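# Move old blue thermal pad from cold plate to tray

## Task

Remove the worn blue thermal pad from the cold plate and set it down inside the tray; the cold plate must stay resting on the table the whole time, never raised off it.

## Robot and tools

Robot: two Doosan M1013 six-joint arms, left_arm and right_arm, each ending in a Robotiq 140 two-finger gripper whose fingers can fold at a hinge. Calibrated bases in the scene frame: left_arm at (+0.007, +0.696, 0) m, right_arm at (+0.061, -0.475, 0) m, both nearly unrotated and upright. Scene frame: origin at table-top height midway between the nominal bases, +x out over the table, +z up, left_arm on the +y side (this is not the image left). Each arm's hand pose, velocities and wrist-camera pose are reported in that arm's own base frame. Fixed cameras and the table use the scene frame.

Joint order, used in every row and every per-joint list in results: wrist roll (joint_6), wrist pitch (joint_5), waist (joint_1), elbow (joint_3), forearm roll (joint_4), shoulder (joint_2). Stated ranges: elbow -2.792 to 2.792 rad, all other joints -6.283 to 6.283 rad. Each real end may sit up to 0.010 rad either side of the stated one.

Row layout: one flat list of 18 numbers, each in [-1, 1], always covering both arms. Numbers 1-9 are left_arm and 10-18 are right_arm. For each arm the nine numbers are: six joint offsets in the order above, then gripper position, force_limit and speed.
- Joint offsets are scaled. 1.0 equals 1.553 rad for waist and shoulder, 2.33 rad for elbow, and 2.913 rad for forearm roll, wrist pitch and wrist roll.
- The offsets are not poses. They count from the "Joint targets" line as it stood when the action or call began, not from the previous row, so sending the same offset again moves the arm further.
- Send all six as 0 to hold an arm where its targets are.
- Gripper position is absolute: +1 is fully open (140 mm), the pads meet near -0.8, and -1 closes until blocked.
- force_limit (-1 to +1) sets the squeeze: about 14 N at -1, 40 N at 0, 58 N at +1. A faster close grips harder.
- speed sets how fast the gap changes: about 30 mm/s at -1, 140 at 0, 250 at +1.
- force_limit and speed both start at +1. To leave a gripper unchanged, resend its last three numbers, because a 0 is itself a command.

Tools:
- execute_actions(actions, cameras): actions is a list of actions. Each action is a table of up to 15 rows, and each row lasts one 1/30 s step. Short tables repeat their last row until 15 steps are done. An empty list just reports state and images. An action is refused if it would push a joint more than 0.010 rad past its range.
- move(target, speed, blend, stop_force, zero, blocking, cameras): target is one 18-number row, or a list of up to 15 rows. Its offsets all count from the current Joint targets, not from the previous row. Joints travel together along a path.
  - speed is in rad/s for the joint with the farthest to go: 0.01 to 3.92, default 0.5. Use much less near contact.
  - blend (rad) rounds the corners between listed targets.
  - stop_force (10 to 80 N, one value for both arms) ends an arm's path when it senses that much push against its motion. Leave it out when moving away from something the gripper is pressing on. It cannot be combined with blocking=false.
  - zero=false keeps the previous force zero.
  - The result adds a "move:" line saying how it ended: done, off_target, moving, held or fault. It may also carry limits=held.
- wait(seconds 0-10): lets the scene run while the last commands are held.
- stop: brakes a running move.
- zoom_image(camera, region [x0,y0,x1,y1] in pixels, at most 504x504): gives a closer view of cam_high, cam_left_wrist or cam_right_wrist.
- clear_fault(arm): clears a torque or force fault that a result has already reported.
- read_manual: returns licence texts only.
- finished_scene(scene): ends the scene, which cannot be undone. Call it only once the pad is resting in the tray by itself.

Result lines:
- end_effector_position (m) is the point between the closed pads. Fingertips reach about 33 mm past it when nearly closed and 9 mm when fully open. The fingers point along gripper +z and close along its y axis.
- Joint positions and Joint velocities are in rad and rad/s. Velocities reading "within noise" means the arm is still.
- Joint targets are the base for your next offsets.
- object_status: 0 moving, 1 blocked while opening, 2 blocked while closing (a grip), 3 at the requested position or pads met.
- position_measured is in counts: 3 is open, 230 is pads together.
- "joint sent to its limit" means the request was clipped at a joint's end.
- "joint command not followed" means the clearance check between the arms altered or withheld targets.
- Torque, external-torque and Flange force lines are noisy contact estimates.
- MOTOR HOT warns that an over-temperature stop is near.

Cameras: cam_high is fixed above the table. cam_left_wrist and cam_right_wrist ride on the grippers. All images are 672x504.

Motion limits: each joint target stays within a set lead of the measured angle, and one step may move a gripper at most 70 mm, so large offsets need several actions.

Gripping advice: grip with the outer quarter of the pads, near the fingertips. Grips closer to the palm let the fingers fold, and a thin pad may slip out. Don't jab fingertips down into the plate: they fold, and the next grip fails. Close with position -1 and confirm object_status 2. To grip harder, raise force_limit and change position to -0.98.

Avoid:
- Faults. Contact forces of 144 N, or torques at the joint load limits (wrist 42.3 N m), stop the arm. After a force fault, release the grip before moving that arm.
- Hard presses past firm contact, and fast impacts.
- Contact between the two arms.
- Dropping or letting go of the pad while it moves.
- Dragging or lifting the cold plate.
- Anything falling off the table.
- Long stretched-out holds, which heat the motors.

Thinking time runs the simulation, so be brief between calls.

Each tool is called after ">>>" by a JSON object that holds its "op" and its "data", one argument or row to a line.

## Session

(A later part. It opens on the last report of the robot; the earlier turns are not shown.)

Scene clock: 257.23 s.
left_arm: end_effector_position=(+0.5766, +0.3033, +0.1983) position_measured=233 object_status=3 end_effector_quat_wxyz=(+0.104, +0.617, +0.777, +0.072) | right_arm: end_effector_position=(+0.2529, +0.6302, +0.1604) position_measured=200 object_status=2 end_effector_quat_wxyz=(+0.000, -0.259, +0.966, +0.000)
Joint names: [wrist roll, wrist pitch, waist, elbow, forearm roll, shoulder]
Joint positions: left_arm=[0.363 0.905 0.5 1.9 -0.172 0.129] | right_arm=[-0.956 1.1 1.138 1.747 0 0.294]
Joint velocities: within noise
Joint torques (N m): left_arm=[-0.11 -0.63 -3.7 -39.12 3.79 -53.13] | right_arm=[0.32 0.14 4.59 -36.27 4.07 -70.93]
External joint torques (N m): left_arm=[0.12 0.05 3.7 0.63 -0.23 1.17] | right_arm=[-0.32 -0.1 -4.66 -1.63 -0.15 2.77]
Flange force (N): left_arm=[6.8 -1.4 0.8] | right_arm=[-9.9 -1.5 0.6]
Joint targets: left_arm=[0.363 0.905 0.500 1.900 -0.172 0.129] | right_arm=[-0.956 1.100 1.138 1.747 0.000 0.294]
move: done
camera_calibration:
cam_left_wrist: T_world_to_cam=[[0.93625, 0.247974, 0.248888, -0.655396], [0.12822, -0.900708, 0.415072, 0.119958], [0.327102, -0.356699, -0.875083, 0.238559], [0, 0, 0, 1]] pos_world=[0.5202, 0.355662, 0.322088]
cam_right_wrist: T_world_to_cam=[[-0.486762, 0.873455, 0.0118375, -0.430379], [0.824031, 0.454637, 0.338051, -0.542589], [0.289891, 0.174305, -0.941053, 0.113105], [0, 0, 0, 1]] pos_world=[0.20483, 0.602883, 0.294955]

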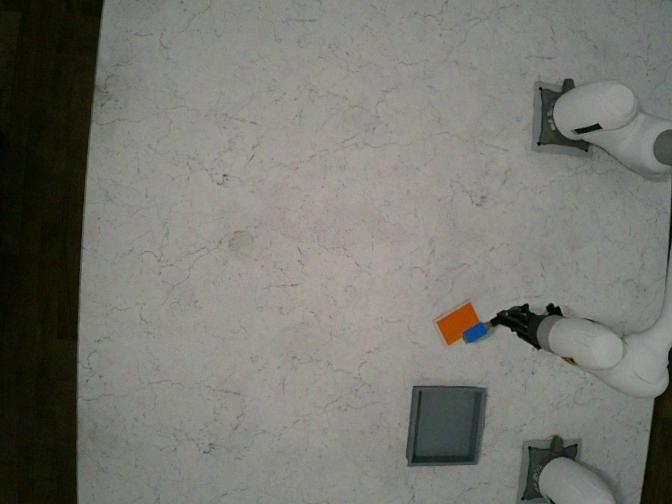

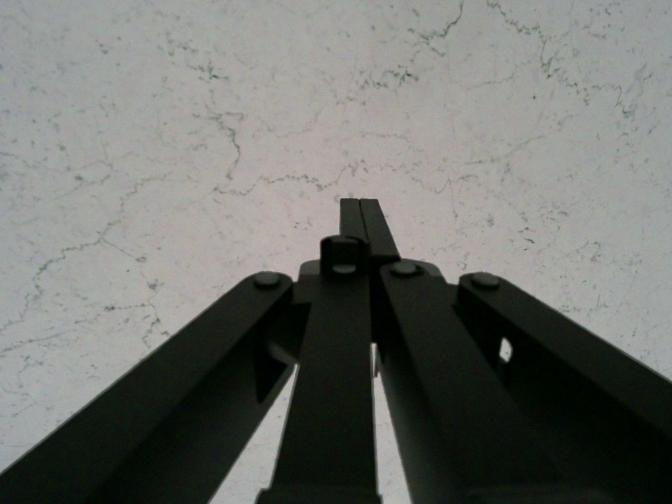

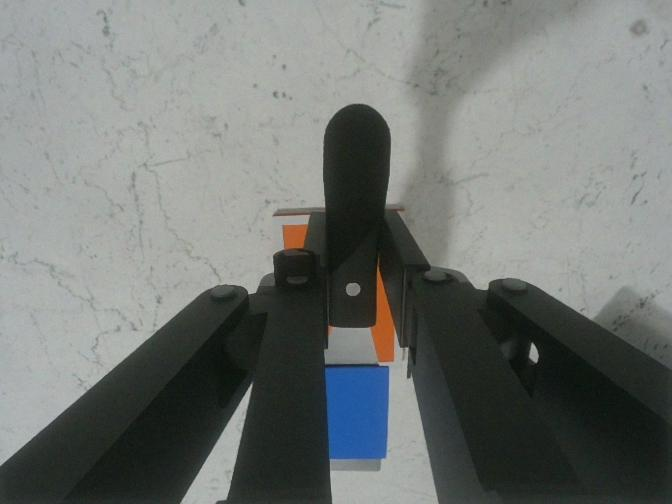

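Next I carry the pad to above the tray, keeping the blade level.

>>> {"op": "move", "data": {
  "target": [0,0,0,0,0,0,-1,1,0,-0.0974,0.1045,0.042,-0.3473,0,0.325,-1,1,-1],
  "speed": 0.25
}}

>>> {"op": "zoom_image", "data": {
  "camera": "cam_high",
  "region": [390, 350, 540, 500]
}}

Scene clock: 265.60 s.
left_arm: end_effector_position=(+0.5766, +0.3033, +0.1983) position_measured=233 object_status=3 end_effector_quat_wxyz=(+0.104, +0.617, +0.777, +0.072) | right_arm: end_effector_position=(+0.3252, +0.9417, +0.1607) position_measured=200 object_status=2 end_effector_quat_wxyz=(+0.000, -0.423, +0.906, +0.000)
Joint names: [wrist roll, wrist pitch, waist, elbow, forearm roll, shoulder]
Joint positions: left_arm=[0.363 0.905 0.5 1.9 -0.172 0.129] | right_arm=[-1.24 1.405 1.204 0.938 0 0.798]
Joint velocities: within noise
Joint torques (N m): left_arm=[-0.12 -0.61 -3.94 -39.01 3.76 -53.08] | right_arm=[0.33 0.07 4.5 -39.87 4.45 -120.35]
External joint torques (N m): left_arm=[0.13 0.03 3.94 0.53 -0.2 1.09] | right_arm=[-0.33 -0.03 -4.67 -2.61 -0.07 1.57]
Flange force (N): left_arm=[7.2 -1.5 0.6] | right_arm=[-13.2 -0.3 -2.6]
Joint targets: left_arm=[0.363 0.905 0.500 1.900 -0.172 0.129] | right_arm=[-1.240 1.405 1.204 0.938 0.000 0.799]
move: done
camera_calibration:
cam_left_wrist: T_world_to_cam=[[0.93625, 0.247974, 0.248888, -0.655396], [0.12822, -0.900708, 0.415072, 0.119958], [0.327102, -0.356699, -0.875083, 0.238559], [0, 0, 0, 1]] pos_world=[0.5202, 0.355662, 0.322088]
cam_right_wrist: T_world_to_cam=[[-0.756037, 0.654423, 0.0117618, -0.373413], [0.618915, 0.708937, 0.33816, -0.916684], [0.212962, 0.262941, -0.941015, -0.0204288], [0, 0, 0, 1]] pos_world=[0.289386, 0.899613, 0.295154]

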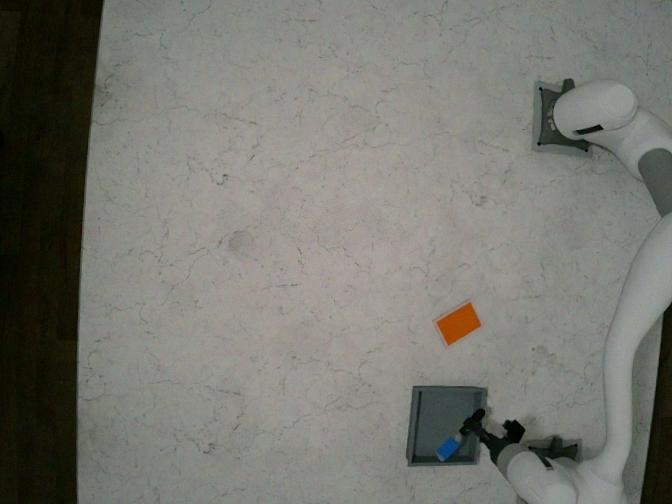

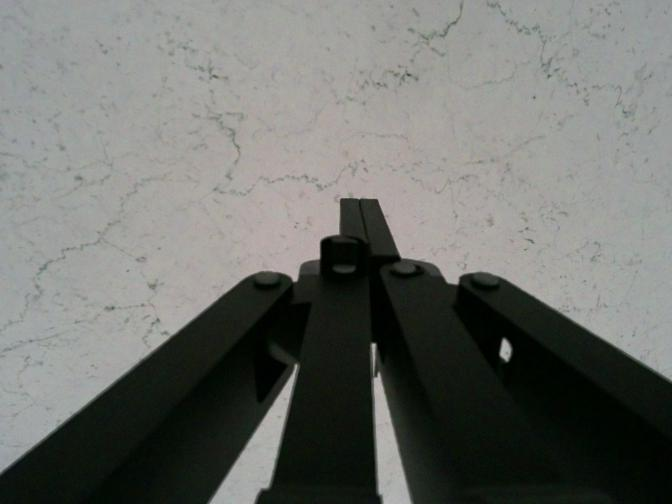

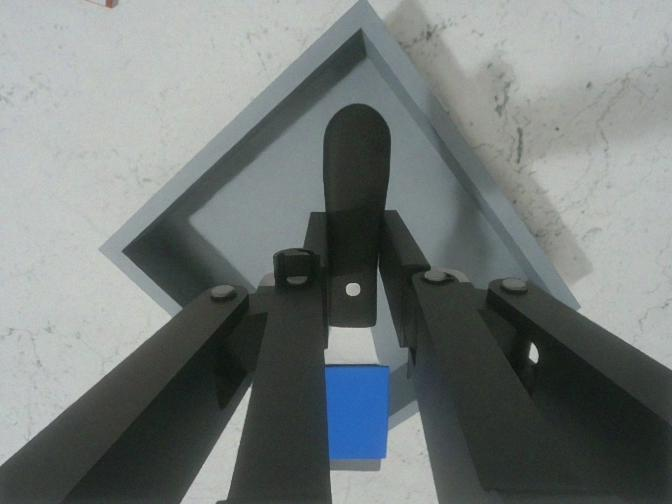

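Scaled by 3.360 from the camera's 672x504 image, which has a finer 960x720 frame.

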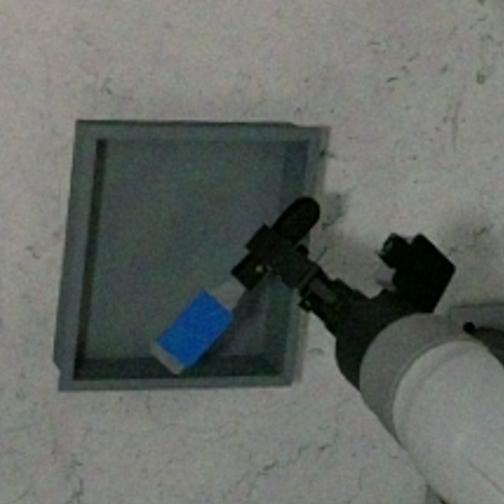

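>>> {"op": "move", "data": {
  "target": [
    [0,0,0,0,0,0,-1,1,0,-0.1414,-0.0192,-0.103,0.0674,0.1922,0.0006,-1,1,-1],
    [0,0,0,0,0,0,-1,1,0,-0.2827,-0.0386,-0.2055,0.1347,0.3848,0.0514,-1,1,-1]
  ],
  "speed": [0.3,0.2],
  "blend": 0.05
}}

>>> {"op": "zoom_image", "data": {
  "camera": "cam_right_wrist",
  "region": [130, 80, 470, 500]
}}

Scene clock: 301.97 s.
left_arm: end_effector_position=(+0.5766, +0.3033, +0.1983) position_measured=233 object_status=3 end_effector_quat_wxyz=(+0.104, +0.617, +0.777, +0.072) | right_arm: end_effector_position=(+0.3558, +0.9430, +0.0855) position_measured=200 object_status=2 end_effector_quat_wxyz=(-0.211, -0.366, +0.785, +0.453)
Joint names: [wrist roll, wrist pitch, waist, elbow, forearm roll, shoulder]
Joint positions: left_arm=[0.363 0.905 0.5 1.9 -0.172 0.129] | right_arm=[-2.064 1.292 0.884 1.251 1.121 0.878]
Joint velocities: within noise
Joint torques (N m): left_arm=[-0.09 -0.64 -3.6 -39.06 3.8 -52.97] | right_arm=[0.35 1.37 4.24 -36.44 3.81 -121.59]
External joint torques (N m): left_arm=[0.1 0.05 3.59 0.58 -0.24 0.96] | right_arm=[-0.31 -0.18 -3.98 -1.9 -0.12 1.72]
Flange force (N): left_arm=[6.5 -1.5 0.6] | right_arm=[-7.5 -3.1 -2.6]
Joint targets: left_arm=[0.363 0.905 0.500 1.900 -0.172 0.129] | right_arm=[-2.064 1.292 0.884 1.251 1.121 0.878]
move: done
camera_calibration:
cam_left_wrist: T_world_to_cam=[[0.93625, 0.247974, 0.248888, -0.655396], [0.12822, -0.900708, 0.415072, 0.119958], [0.327102, -0.356699, -0.875083, 0.238559], [0, 0, 0, 1]] pos_world=[0.5202, 0.355662, 0.322088]
cam_right_wrist: T_world_to_cam=[[-0.366082, 0.326472, 0.871436, -0.253265], [0.836133, 0.526459, 0.154021, -0.800531], [-0.408492, 0.78502, -0.465701, -0.409819], [0, 0, 0, 1]] pos_world=[0.409227, 0.825847, 0.153149]

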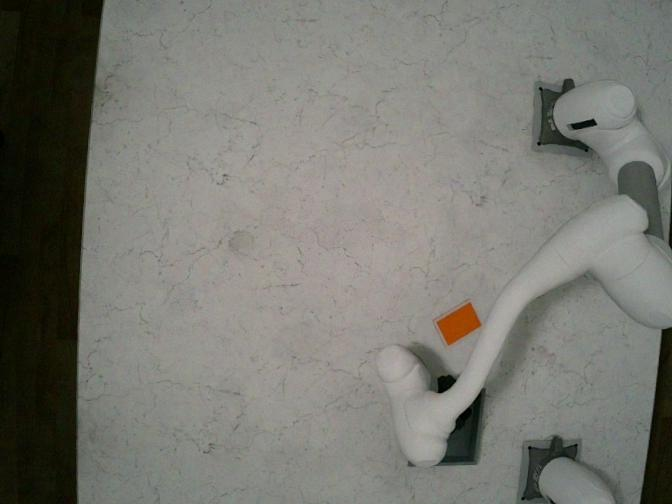

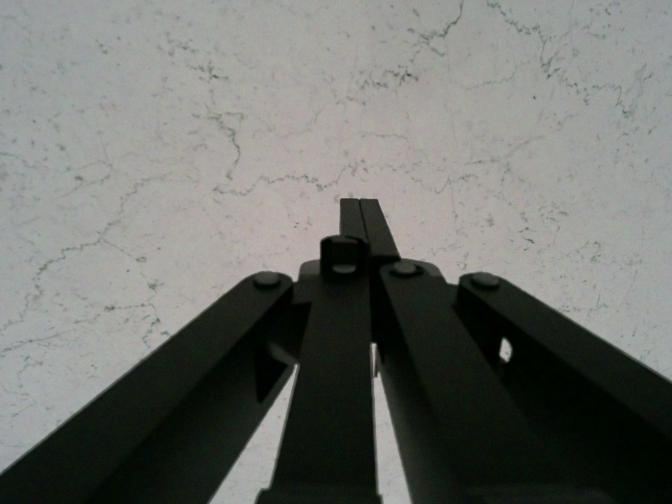

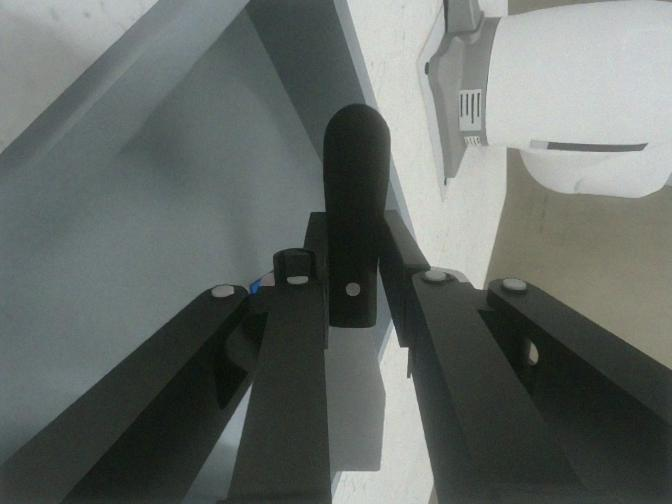

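Scaled by 1.200 from the camera's 672x504 image, which has a finer 960x720 frame.

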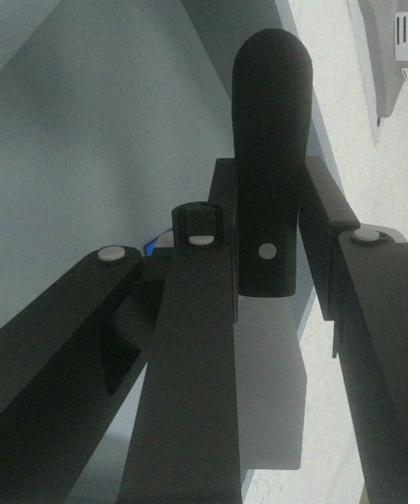

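>>> {"op": "move", "data": {
  "target": [
    [0,0,0,0,0,0,-1,1,0,0,0,0,0,0,-0.1,-1,1,-1],
    [0,0,0,0,0,0,-1,1,0,0,0,-0.4,0,0,-0.14,-1,1,-1]
  ],
  "speed": [0.2,0.5],
  "cameras": ["cam_high"]
}}

>>> {"op": "zoom_image", "data": {
  "camera": "cam_high",
  "region": [390, 290, 540, 480]
}}

Scene clock: 312.17 s.
left_arm: end_effector_position=(+0.5766, +0.3033, +0.1983) position_measured=233 object_status=3 end_effector_quat_wxyz=(+0.104, +0.617, +0.777, +0.072) | right_arm: end_effector_position=(+0.8304, +0.5576, +0.2931) position_measured=200 object_status=2 end_effector_quat_wxyz=(+0.031, -0.162, +0.847, +0.506)
Joint names: [wrist roll, wrist pitch, waist, elbow, forearm roll, shoulder]
Joint positions: left_arm=[0.363 0.905 0.5 1.9 -0.172 0.129] | right_arm=[-2.064 1.292 0.263 1.251 1.121 0.661]
Joint velocities: within noise
Joint torques (N m): left_arm=[-0.09 -0.64 -3.89 -39.12 3.74 -53.11] | right_arm=[0.35 0.77 3.9 -39.77 4.33 -108.77]
External joint torques (N m): left_arm=[0.1 0.05 3.88 0.63 -0.17 1.19] | right_arm=[-0.3 -0.15 -3.74 -2.42 -0.2 1.36]
Flange force (N): left_arm=[7.0 -1.5 0.7] | right_arm=[-8.6 -2.6 -2.8]
Joint targets: left_arm=[0.363 0.905 0.500 1.900 -0.172 0.129] | right_arm=[-2.064 1.292 0.263 1.251 1.121 0.661]
move: done
Images, in order (width x height): cam_high 672x504.

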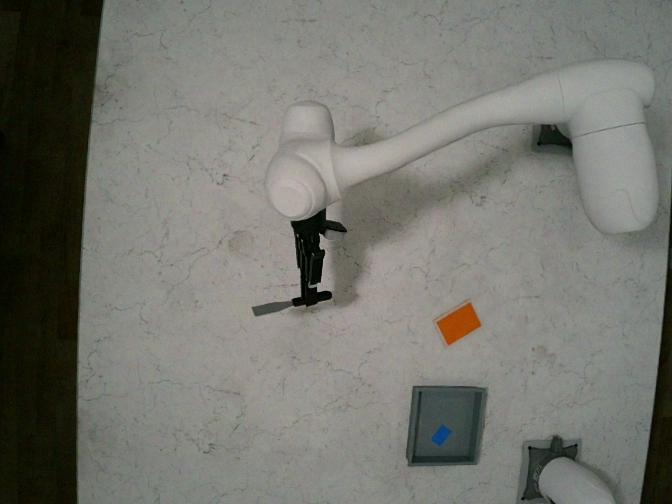

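Scaled by 2.653 from the camera's 672x504 image, which has a finer 960x720 frame.

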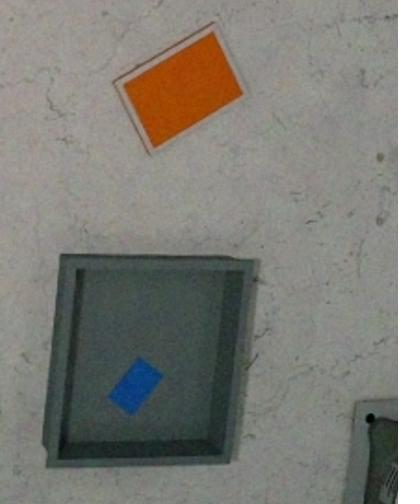

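>>> {"op": "finished_scene", "data": {
  "scene": 2
}}

The scene is finished: the task was done.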